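# Hand the bar to the other gripper, holding red end

## Task

Move the bar from the gripper now holding it into the other gripper, never resting it on the table or anything else along the way. At the end, only the receiving gripper may hold the bar, and its grip must be on the bar's red end.

## Robot and tools

Robot: two UR12e-style arms, left_arm and right_arm, each with a two-finger parallel gripper that opens up to 50 mm. The bases are near (-0.056, +0.571, 0) m for left_arm and (-0.068, -0.669, 0) m for right_arm. A camera stand is behind them. Cameras are cam_high, cam_low (504x504), cam_left_wrist and cam_right_wrist (896x504).

Frame: every position, target and offset uses the scene frame. Its origin is at table-top height, halfway between the nominal bases. +x points out over the table, +z points up, and left_arm sits on the +y side. Left and right in the images need not match the arm names. Each gripper's fingers point along its own +z and close along its own x. end_effector_position is the point between the pads, and the fingertips reach 17.5 mm past it. A camera block sticks out about 10 cm toward the gripper's -y.

execute_actions(actions, cameras): actions is a list of actions. Each action lasts 0.5 s and holds up to 15 rows, one per 1/30 s step. If an action has fewer rows, its last row repeats. Every row has 18 numbers in [-1, 1], left arm first, then right arm: dx, dy, dz, rx, ry, rz, position, force_limit, speed. The first six are an offset from that arm's Hand target as it stood when the action began. Every row counts from that same start, not from the row before. 1.0 equals 0.6 m of travel or 180 degrees of turn, and rx, ry, rz form one rotation vector. Sending the same offset in a later action moves the arm again. Six zeros re-command the present Hand target. Camera images come back only for an empty list or if cameras names them; ["all"] gives all of them.

Gripper numbers are absolute. position: +1 is fully open, about -0.65 means the pads touch, and -1 closes until the object stops the fingers. force_limit runs from about 20 N (-1) through 102 N (0) to 185 N (+1). speed runs from 20 mm/s (-1) through 85 (0) to 150 (+1). Both start at +1. A 0 counts as a real command, so to leave a gripper unchanged, send its previous three numbers again. A new force_limit or speed takes effect only together with a position change of at least 0.01.

move(target, speed, blend, stop_force, zero, blocking, cameras): target is one 18-number row, or a list of up to 15 rows, in the same layout. Every row is an offset from the Hand targets at the move's start, not from the row before. The grippers follow straight paths and do not avoid obstacles. speed is in m/s, 0.002 to 3.2, default 0.25; turning is capped at twice that in rad/s. blend is in metres and rounds corners in a list; 0 stops at each point. stop_force, 4 to 120 N, ends an arm's path once the wrist sensor feels that much push. It is unreliable while the gripper rotates. Leave it out when moving away from something the gripper presses on. zero (default true) re-zeroes the sensor first. blocking=false returns after 0.5 s and cannot be combined with stop_force. A move lasts at least 0.5 s and at most 10 s. The result adds a move: line showing how it ended: done (within 3 mm and 2 degrees), off_target, moving, held (a check held back a step, or the clearance check stopped it) or fault. It also lists the limits that acted: paced means the pose was clipped, held means steps were withheld.

wait(seconds 0 to 10) lets time pass. stop brakes a running move. zoom_image(camera, region [x0, y0, x1, y1], at most 504 by 504 pixels) magnifies the newest image from one camera. zero_wrist_force(arm) re-zeroes that arm's sensor. read_manual only returns licence texts. finished_scene(scene) ends the scene for good, so call it only once the goal holds steadily.

Results: each arm reports end_effector_position (m), end_effector_quat_wxyz, velocities, and Hand target, which is the commanded pose that the next offsets count from. The gripper can stop short of it; to close the gap, send the remaining distance as an offset. Gripper object_status: 0 moving, 1 blocked while opening, 2 blocked while closing (a real grip), 3 reached the set opening or the pads met (usually empty). The opening in mm is roughly (250 - position_measured) x 0.202. Wrist force and torque are given along the gripper's own axes. Joint torques include the arm's own weight. A MOTOR HOT line appears at 70 °C; at 85 °C the arm brakes for 30 to 60 s.

Limits: each control step, the commanded orientation is clipped to 32 degrees from the measured one, so make large turns in stages. Joint speeds are capped at 1.8 rad/s for the shoulder joints and 2.69 rad/s for the rest. The arms are stiff. Driving a target past a firm contact, or about 150 N (±25) on the arm, or a joint torque over its limit (wrist joints about 35 to 39 N m) stops that arm for 10 s. The clearance check blocks commands that bring the two arms too close, but it does not cover the fingers. Fingers closing on the other arm's fingers, or any moderate bump between the arms, can fail the scene. Keep paths away from an arm's own base.

Suggested order: look with an empty actions call. Bring the empty gripper, open at +1, around the red end while the holder keeps it still. Close it with -1 and wait for object_status 2. Only then open the original gripper and back it away with no stop_force. Never drop the bar, and never let anything leave the table.

Each tool is called after ">>>" as name(argument=value, ...) on one line, values as JSON.

## Session

>>> execute_actions(actions=[])

Scene clock: 0.00 s.
left_arm: end_effector_position=(+0.4688, +0.0190, +0.2409) position_measured=157 object_status=3 end_effector_quat_wxyz=(-0.036, +0.981, -0.189, -0.005) | right_arm: end_effector_position=(+0.5607, -0.6841, +0.1905) position_measured=3 object_status=3 end_effector_quat_wxyz=(+0.000, +0.715, +0.699, +0.000)
Joint positions: left_arm=[-1.005 -1.372 1.82 -1.958 -1.531 0.893] | right_arm=[3.422 -1.585 -2.144 -0.983 1.571 0.281]
Joint velocities: within noise
Joint torques (N m): no reading
Motor temperatures (°C): left_arm=[33 36 41 39 36 32] | right_arm=[32 42 29 45 33 47]
Wrist force (N): no reading
Wrist torque (N m): no reading
Wrist force, peak (N): no reading
Hand target: left_arm +0.4688, +0.0190, +0.2409; -0.036, +0.981, -0.189, -0.005 | right_arm +0.5607, -0.6841, +0.1905; +0.000, +0.715, +0.699, +0.000
Tool commands: left_gripper/position=-0.192157 left_gripper/force_limit=+1.0 left_gripper/speed=+1.0 right_gripper/position=+1.0 right_gripper/force_limit=+1.0 right_gripper/speed=+1.0

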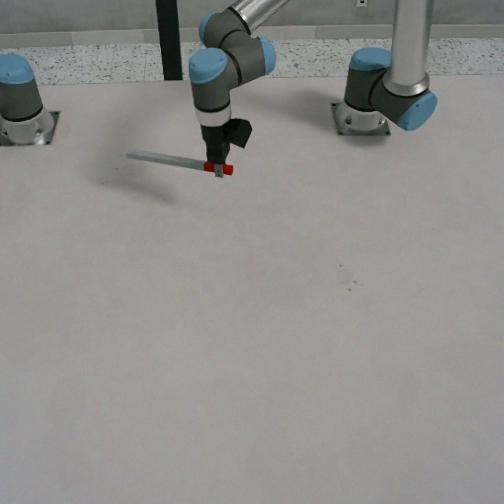

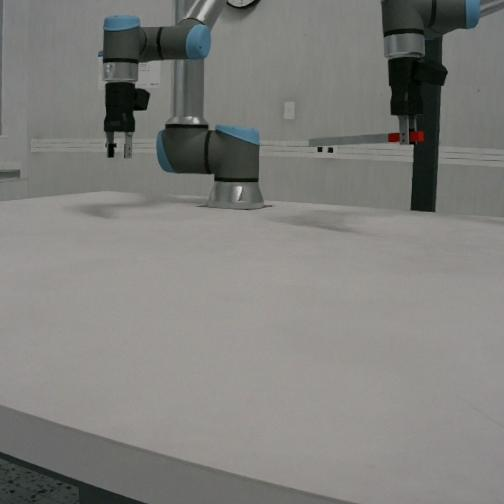

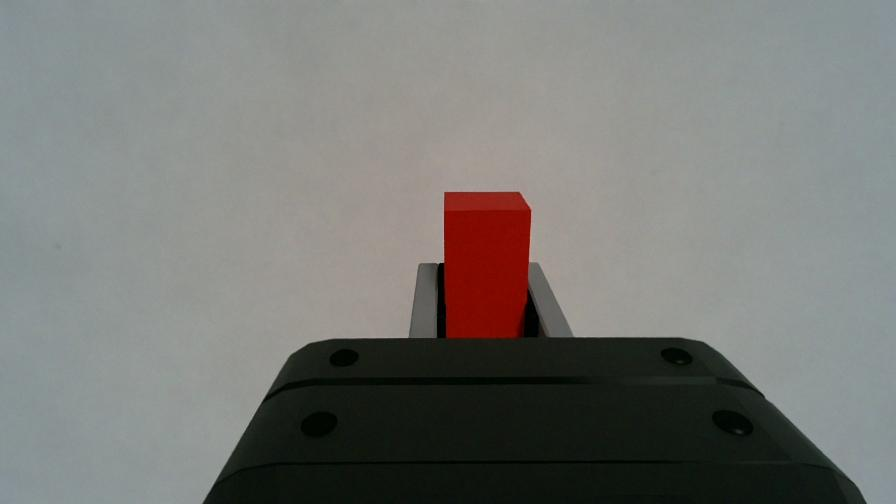

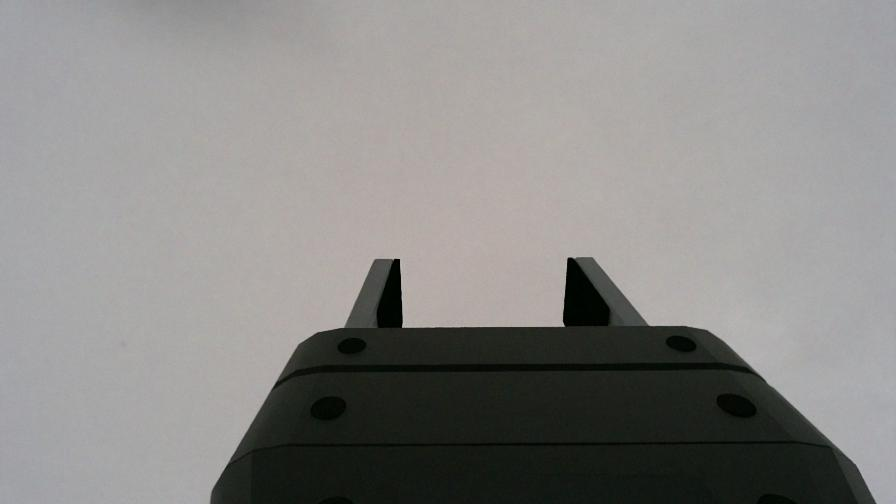

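>>> zoom_image(camera="cam_high", region=[110, 100, 270, 200])

>>> zoom_image(camera="cam_low", region=[290, 40, 490, 180])

>>> zoom_image(camera="cam_left_wrist", region=[340, 150, 640, 350])

Scaled by 3.150 from the camera's 504x504 image, which has a finer 720x720 frame.

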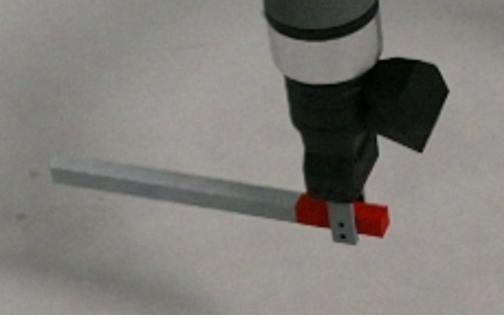

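Scaled by 2.520 from the camera's 504x504 image, which has a finer 720x720 frame.

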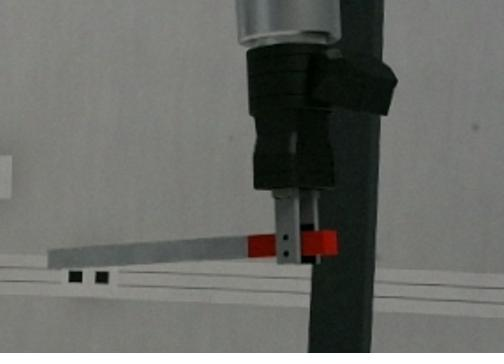

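Scaled by 1.680 from the camera's 896x504 image, which has a finer 1280x720 frame.

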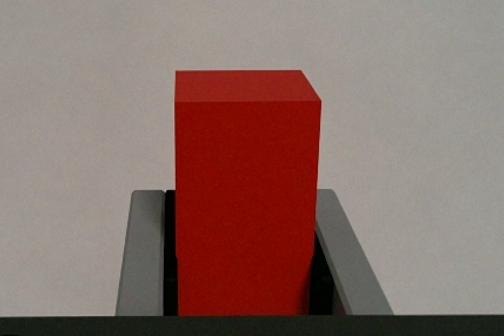

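>>> move(target=[[0,0,0.15,-0.0196,-0.0162,0.4736,-0.192157,1,1,0.0655,0.5402,0.0992,0.0020,-0.2692,0.4061,0.6,1,1],[0,0,0.15,-0.0196,-0.0162,0.4736,-0.192157,1,1,-0.2085,0.9498,0.2321,-0.1548,-0.6257,0.6291,0.6,1,1]], speed=0.6, blend=[0.08, 0], cameras=["all"])

Scene clock: 22.77 s.
left_arm: end_effector_position=(+0.4688, +0.0190, +0.3309) position_measured=157 object_status=3 end_effector_quat_wxyz=(+0.000, +0.850, +0.526, +0.000) | right_arm: end_effector_position=(+0.4356, -0.1143, +0.3298) position_measured=63 object_status=3 end_effector_quat_wxyz=(+0.601, -0.371, +0.602, +0.372)
Joint positions: left_arm=[-0.99 -1.446 1.751 -1.876 -1.571 -0.579] | right_arm=[4.209 -1.977 -2.368 1.203 1.634 -1.568]
Joint torques (N m): left_arm=[-13.42 -69.17 -68.78 -1.97 1.3 -3.01] | right_arm=[-15.02 42.92 36.2 5.42 2.91 -3.3]
Wrist force (N): left_arm=[0.0 -0.7 0.0] | right_arm=[-0.9 0.0 1.2]
Wrist torque (N m): left_arm=[-0.12 0.04 0.08] | right_arm=[-0.54 0.16 -0.34]
Wrist force, peak (N): left_arm=[-0.3 -1.1 0.3] | right_arm=[-0.7 1.4 2.4]
Hand target: left_arm +0.4688, +0.0190, +0.3309; +0.000, +0.850, +0.526, +0.000 | right_arm +0.4356, -0.1143, +0.3298; +0.601, -0.371, +0.602, +0.372
Off the commanded pose: left_arm 0.000 m, 0 deg | right_arm 0.000 m, 0 deg.
move: done

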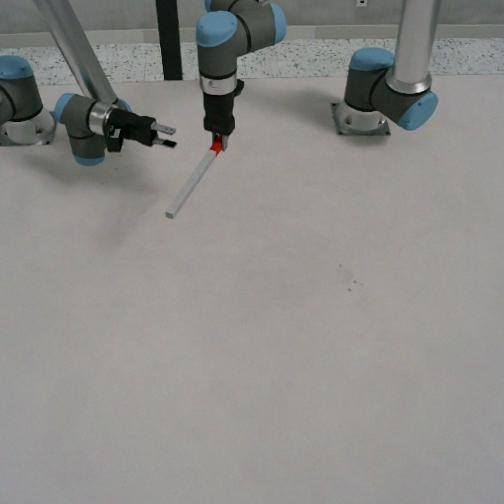

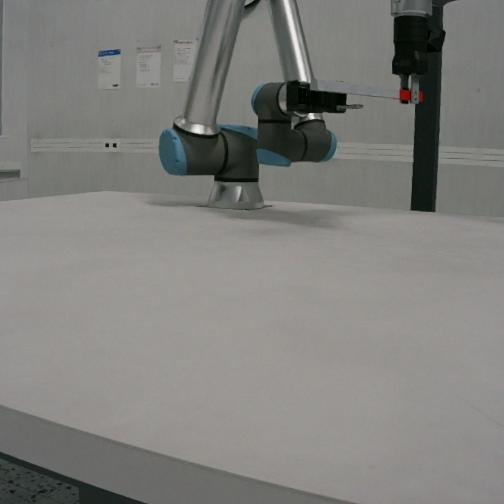

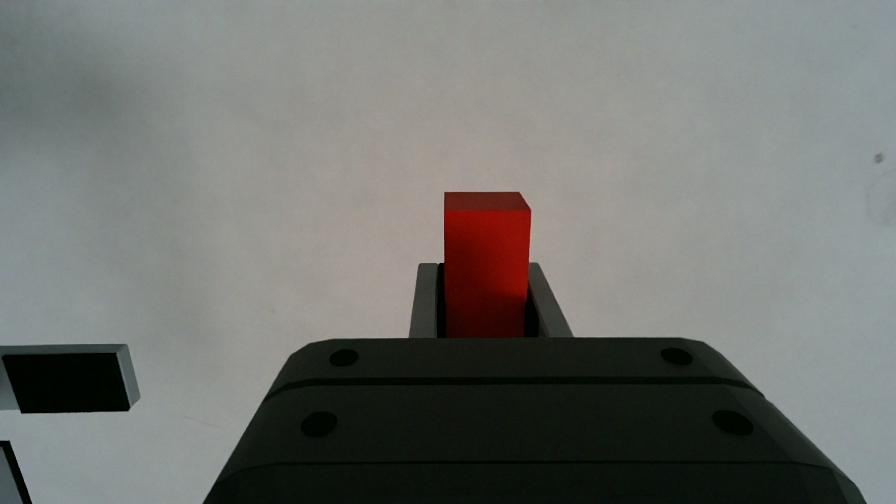

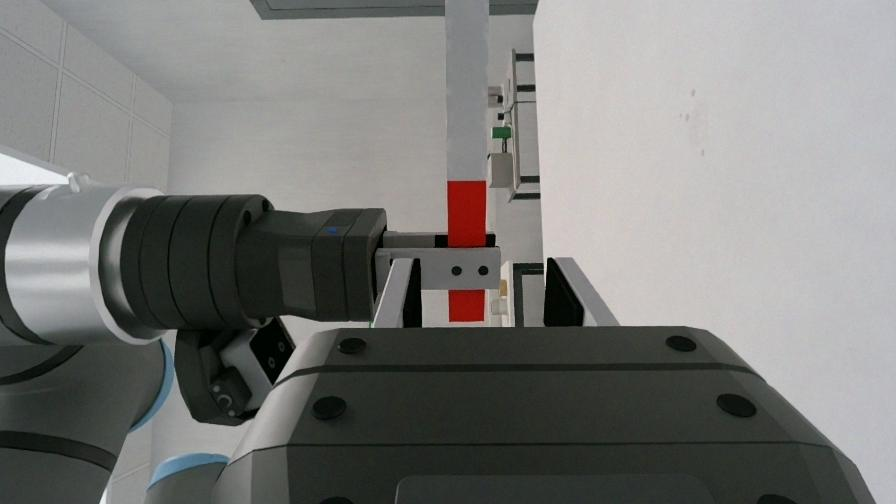

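>>> zoom_image(camera="cam_right_wrist", region=[340, 160, 640, 340])

>>> zoom_image(camera="cam_right_wrist", region=[400, 0, 560, 180])

Scaled by 1.680 from the camera's 896x504 image, which has a finer 1280x720 frame.

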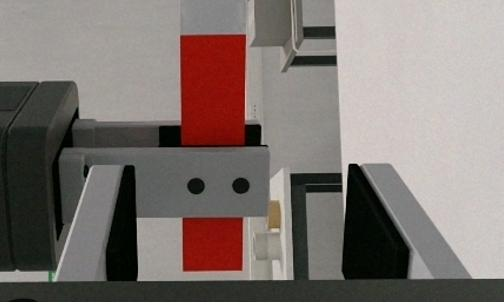

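Scaled by 2.800 from the camera's 896x504 image, which has a finer 1280x720 frame.

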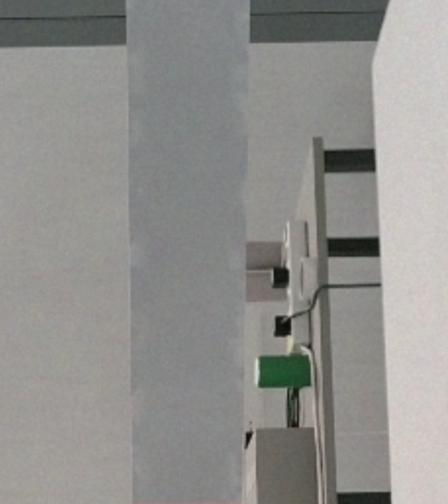

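>>> move(target=[[0,0,0,0,0,0,-0.192157,1,1,0.0431,0.0977,0,0,0,0,0.6,1,1]], speed=0.2, cameras=["cam_right_wrist", "cam_left_wrist"])

>>> zoom_image(camera="cam_right_wrist", region=[340, 160, 640, 340])

Scene clock: 29.00 s.
left_arm: end_effector_position=(+0.4688, +0.0190, +0.3309) position_measured=157 object_status=3 end_effector_quat_wxyz=(+0.000, +0.850, +0.526, +0.000) | right_arm: end_effector_position=(+0.4614, -0.0558, +0.3298) position_measured=63 object_status=3 end_effector_quat_wxyz=(+0.601, -0.371, +0.602, +0.372)
Joint positions: left_arm=[-0.99 -1.446 1.751 -1.876 -1.571 -0.579] | right_arm=[4.223 -2.03 -2.254 1.142 1.62 -1.568]
Joint torques (N m): left_arm=[-13.53 -66.76 -68.53 -2.03 1.17 -3.22] | right_arm=[14.55 47.7 40.68 0.72 -3.89 -2.42]
Wrist force (N): left_arm=[0.1 -0.7 0.0] | right_arm=[-0.7 -0.1 1.2]
Wrist torque (N m): left_arm=[-0.13 0.02 0.08] | right_arm=[-0.57 0.13 -0.35]
Wrist force, peak (N): left_arm=[0.1 -1.3 0.2] | right_arm=[-1.1 0.1 2.9]
Hand target: left_arm +0.4688, +0.0190, +0.3309; +0.000, +0.850, +0.526, +0.000 | right_arm +0.4615, -0.0556, +0.3298; +0.601, -0.371, +0.602, +0.372
Off the commanded pose: left_arm 0.000 m, 0 deg | right_arm 0.000 m, 0 deg.
move: done
Images, in order (width x height): cam_left_wrist 896x504, cam_right_wrist 896x504.

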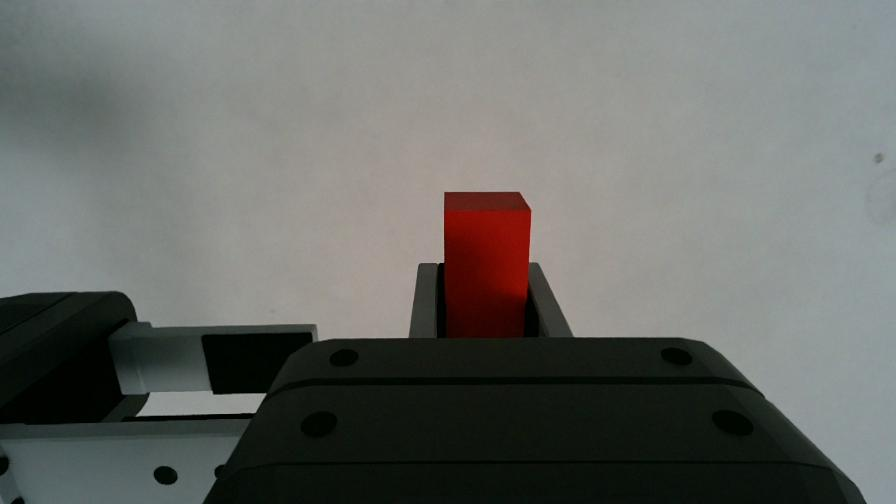

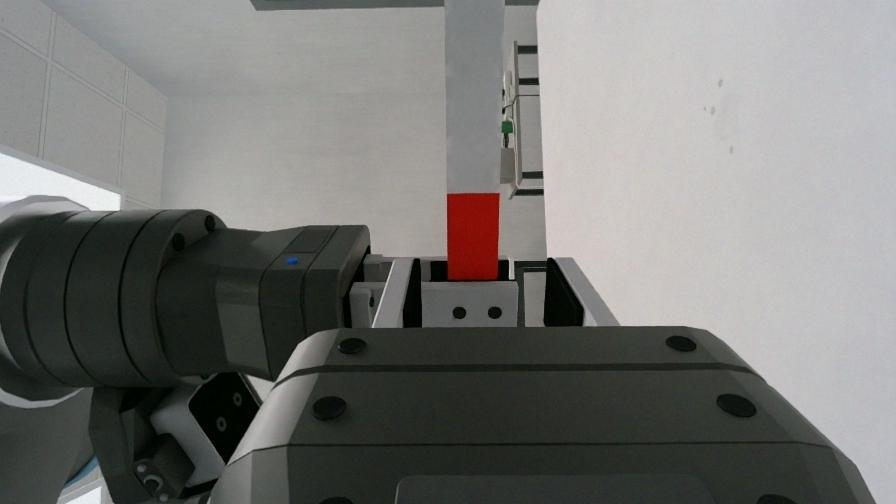

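Scaled by 1.680 from the camera's 896x504 image, which has a finer 1280x720 frame.

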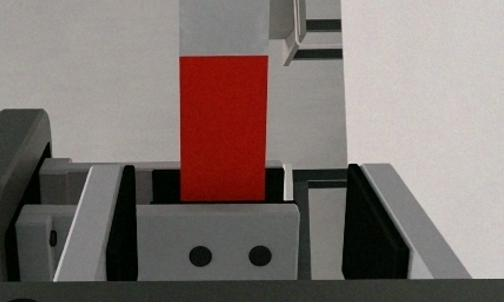

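>>> move(target=[[0,0,0,0,0,0,-0.192157,1,1,0.0243,0.0202,0.0025,0,0,0,0.6,1,1]], speed=0.15, cameras=["cam_right_wrist"])

>>> zoom_image(camera="cam_right_wrist", region=[340, 160, 640, 340])

Scene clock: 33.90 s.
left_arm: end_effector_position=(+0.4688, +0.0190, +0.3309) position_measured=157 object_status=3 end_effector_quat_wxyz=(+0.000, +0.850, +0.526, +0.000) | right_arm: end_effector_position=(+0.4760, -0.0436, +0.3313) position_measured=63 object_status=3 end_effector_quat_wxyz=(+0.601, -0.371, +0.602, +0.372)
Joint positions: left_arm=[-0.99 -1.446 1.751 -1.876 -1.571 -0.579] | right_arm=[4.21 -2.045 -2.217 1.119 1.633 -1.568]
Joint torques (N m): left_arm=[-11.09 -70.05 -69.4 -2.01 1.25 -3.19] | right_arm=[-15.47 49.94 40.9 2.37 3 -0.62]
Wrist force (N): left_arm=[0.0 -0.7 0.1] | right_arm=[-0.9 0.4 1.7]
Wrist torque (N m): left_arm=[-0.13 0.05 0.09] | right_arm=[-0.47 0.17 -0.35]
Wrist force, peak (N): left_arm=[0.0 -1.2 0.5] | right_arm=[-1.4 -0.1 1.8]
Hand target: left_arm +0.4688, +0.0190, +0.3309; +0.000, +0.850, +0.526, +0.000 | right_arm +0.4761, -0.0435, +0.3313; +0.601, -0.371, +0.602, +0.372
Off the commanded pose: left_arm 0.000 m, 0 deg | right_arm 0.000 m, 0 deg.
move: done
Images, in order (width x height): cam_right_wrist 896x504.

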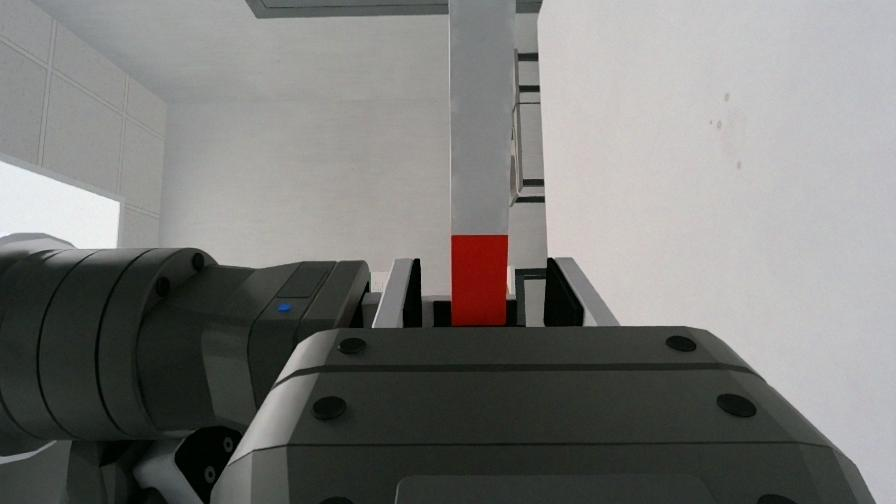

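Scaled by 1.680 from the camera's 896x504 image, which has a finer 1280x720 frame.

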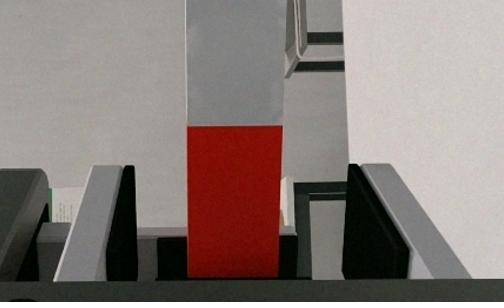

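>>> move(target=[[0,0,0,0,0,0,-0.192157,1,1,0.0246,0.0529,0,0,0,0,0.6,1,1]], speed=0.07, stop_force=15, cameras=["cam_right_wrist", "cam_left_wrist", "cam_low", "cam_high"])

>>> zoom_image(camera="cam_right_wrist", region=[340, 160, 640, 340])

>>> zoom_image(camera="cam_low", region=[290, 40, 450, 140])

Scene clock: 37.17 s.
left_arm: end_effector_position=(+0.4688, +0.0190, +0.3309) position_measured=157 object_status=3 end_effector_quat_wxyz=(+0.000, +0.850, +0.526, +0.000) | right_arm: end_effector_position=(+0.4908, -0.0118, +0.3313) position_measured=63 object_status=3 end_effector_quat_wxyz=(+0.601, -0.371, +0.602, +0.372)
Joint positions: left_arm=[-0.99 -1.446 1.751 -1.876 -1.571 -0.579] | right_arm=[4.215 -2.075 -2.152 1.085 1.627 -1.568]
Joint torques (N m): left_arm=[-13.76 -68.22 -68.67 -2.11 1.15 -3.38] | right_arm=[15.53 55.09 42.38 1.35 -3.26 -0.56]
Wrist force (N): left_arm=[0.1 -0.5 0.2] | right_arm=[-1.2 0.4 1.2]
Wrist torque (N m): left_arm=[-0.09 0.02 0.09] | right_arm=[-0.47 0.21 -0.36]
Wrist force, peak (N): left_arm=[-0.1 -1.2 0.1] | right_arm=[-0.4 0.2 2.5]
Hand target: left_arm +0.4688, +0.0190, +0.3309; +0.000, +0.850, +0.526, +0.000 | right_arm +0.4908, -0.0118, +0.3313; +0.601, -0.371, +0.602, +0.372
Off the commanded pose: left_arm 0.000 m, 0 deg | right_arm 0.000 m, 0 deg.
move: done

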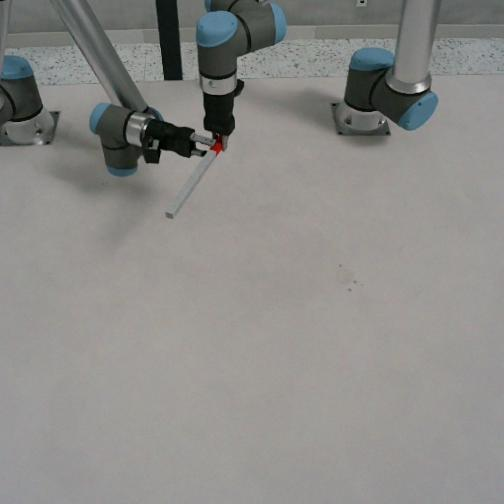

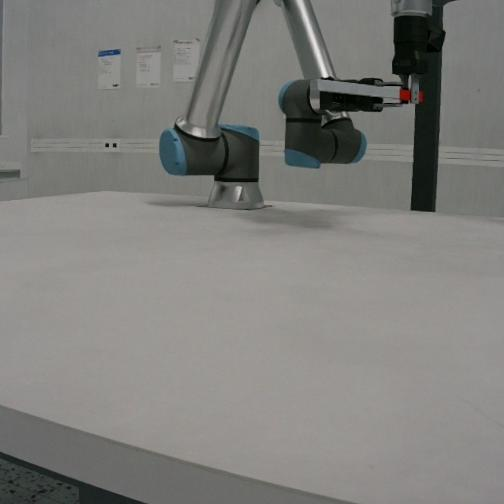

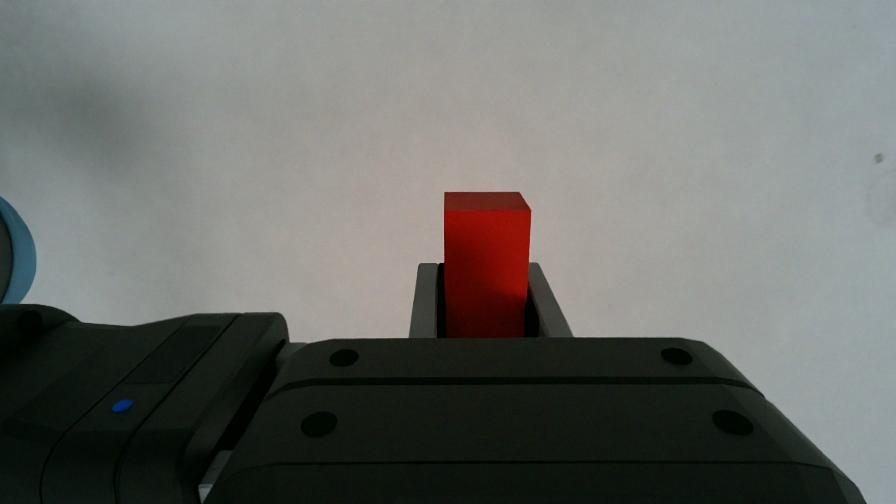

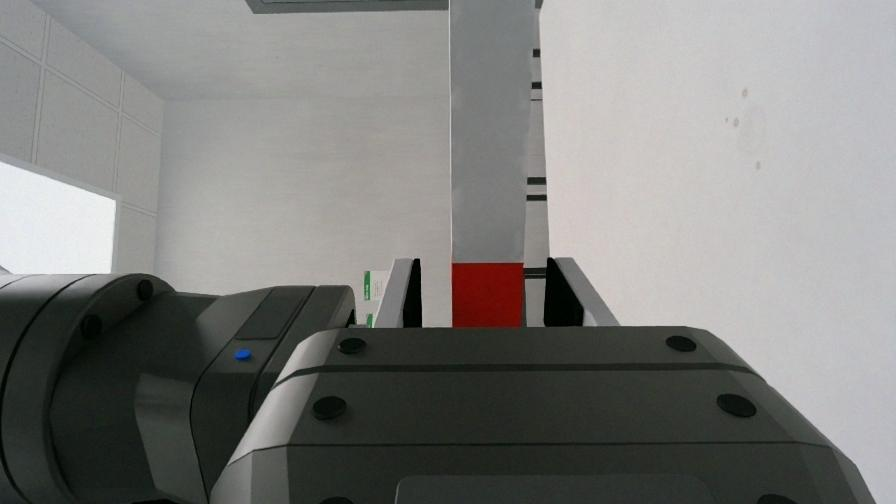

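Scaled by 1.680 from the camera's 896x504 image, which has a finer 1280x720 frame.

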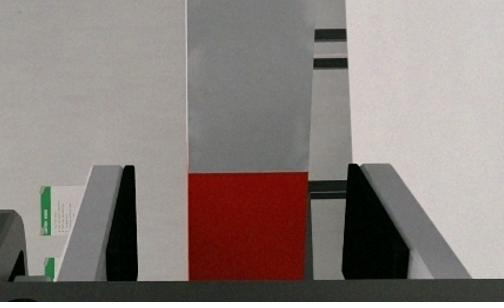

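Scaled by 3.150 from the camera's 504x504 image, which has a finer 720x720 frame.

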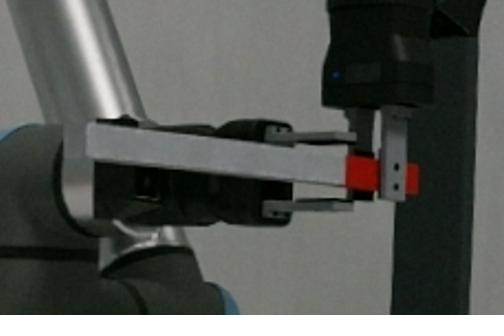

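>>> move(target=[[0,0,0,0,0,0,-0.192157,1,1,0.003,0.006,0,0,0,0,0.6,1,1],[0,0,0,0,0,0,-0.192157,1,1,0.003,0.006,0,0,0,0,-1,-0.5,-0.6]], speed=0.05, cameras=["cam_right_wrist"])

Scene clock: 40.47 s.
left_arm: end_effector_position=(+0.4688, +0.0190, +0.3309) position_measured=157 object_status=3 end_effector_quat_wxyz=(+0.000, +0.850, +0.526, +0.000) | right_arm: end_effector_position=(+0.4926, -0.0082, +0.3312) position_measured=154 object_status=2 end_effector_quat_wxyz=(+0.601, -0.371, +0.602, +0.372)
Joint positions: left_arm=[-0.99 -1.446 1.751 -1.876 -1.571 -0.579] | right_arm=[4.216 -2.079 -2.144 1.081 1.627 -1.568]
Joint torques (N m): left_arm=[-11.7 -60.79 -63.75 -2.22 1.08 -2.99] | right_arm=[15.3 65.01 42.77 3.86 -3.23 -0.19]
Wrist force (N): left_arm=[2.7 -2.6 -5.7] | right_arm=[5.2 -1.6 -1.5]
Wrist torque (N m): left_arm=[-0.25 -0.11 0.02] | right_arm=[-0.50 0.03 -0.46]
Wrist force, peak (N): left_arm=[3.2 -2.9 -5.6] | right_arm=[5.3 -1.7 -1.6]
Hand target: left_arm +0.4688, +0.0190, +0.3309; +0.000, +0.850, +0.526, +0.000 | right_arm +0.4926, -0.0082, +0.3313; +0.601, -0.371, +0.602, +0.372
Off the commanded pose: left_arm 0.000 m, 0 deg | right_arm 0.000 m, 0 deg.
move: done
Images, in order (width x height): cam_right_wrist 896x504.

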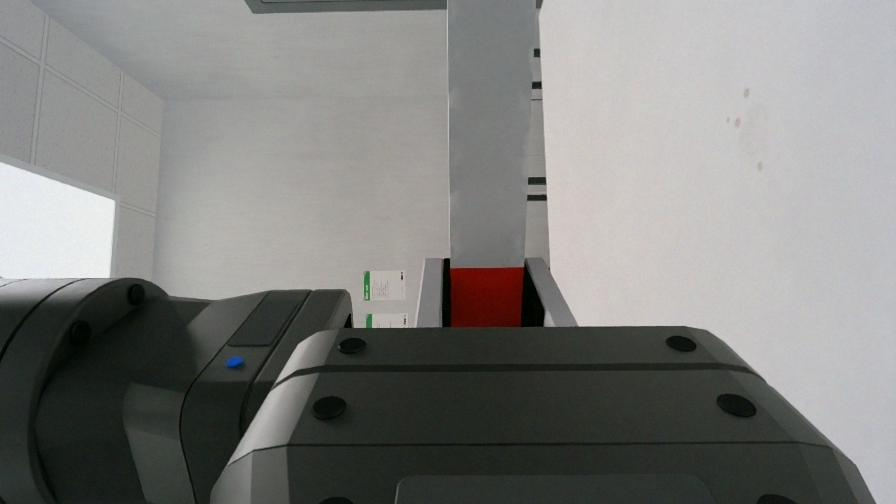

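>>> move(target=[[0,0,0,0,0,0,-0.192157,1,1,0,0,0,0,0,0,-0.97,0.5,-0.6],[0,0,0,0,0,0,0.45,-0.8,-0.5,0,0,0,0,0,0,-0.97,0.5,-0.6],[0,0,0.2,0,0,0,0.45,-0.8,-0.5,0,0,0,0,0,0,-0.97,0.5,-0.6]], speed=0.15, cameras=["cam_right_wrist", "cam_low", "cam_high"])

Scene clock: 44.03 s.
left_arm: end_effector_position=(+0.4688, +0.0191, +0.4508) position_measured=85 object_status=3 end_effector_quat_wxyz=(+0.000, +0.850, +0.526, +0.000) | right_arm: end_effector_position=(+0.4926, -0.0082, +0.3313) position_measured=157 object_status=2 end_effector_quat_wxyz=(+0.601, -0.371, +0.602, +0.372)
Joint positions: left_arm=[-0.99 -1.485 1.581 -1.666 -1.57 -0.579] | right_arm=[4.216 -2.079 -2.144 1.081 1.627 -1.568]
Joint torques (N m): left_arm=[-9.94 -53.91 -70.74 -1.74 -1.6 -0.92] | right_arm=[13.55 79.26 19.23 2.22 -3.25 0.25]
Wrist force (N): left_arm=[0.3 -1.3 -0.4] | right_arm=[0.1 0.5 1.3]
Wrist torque (N m): left_arm=[-0.33 0.01 0.06] | right_arm=[-0.45 0.16 -0.27]
Wrist force, peak (N): left_arm=[3.1 -3.0 -5.8] | right_arm=[5.7 -1.7 -1.2]
Hand target: left_arm +0.4688, +0.0190, +0.4509; +0.000, +0.850, +0.526, +0.000 | right_arm +0.4926, -0.0082, +0.3313; +0.601, -0.371, +0.602, +0.372
Off the commanded pose: left_arm 0.000 m, 0 deg | right_arm 0.000 m, 0 deg.
move: done
Images, in order (width x height): cam_high 504x504, cam_low 504x504, cam_right_wrist 896x504.

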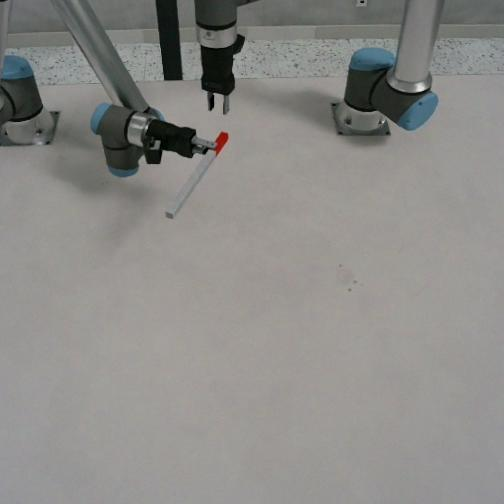

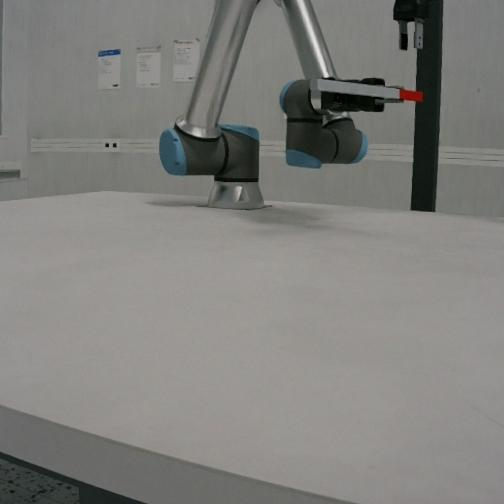

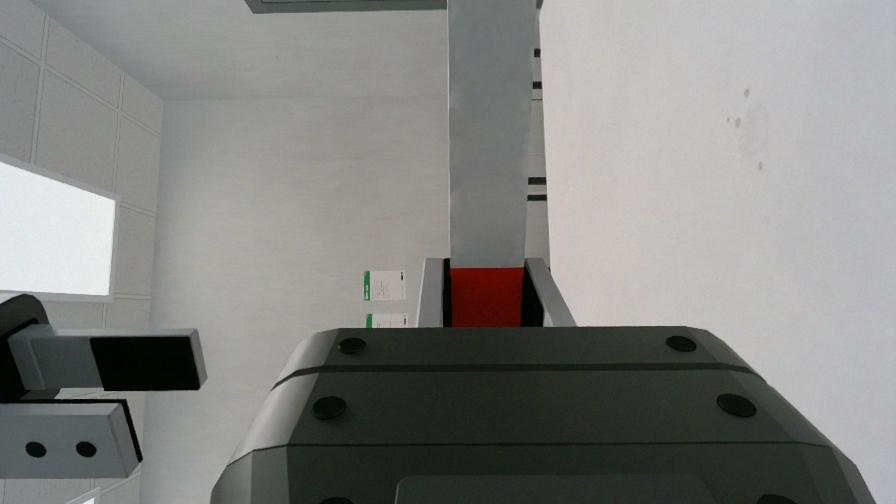

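>>> finished_scene(scene=1)

The scene is finished: the task was done.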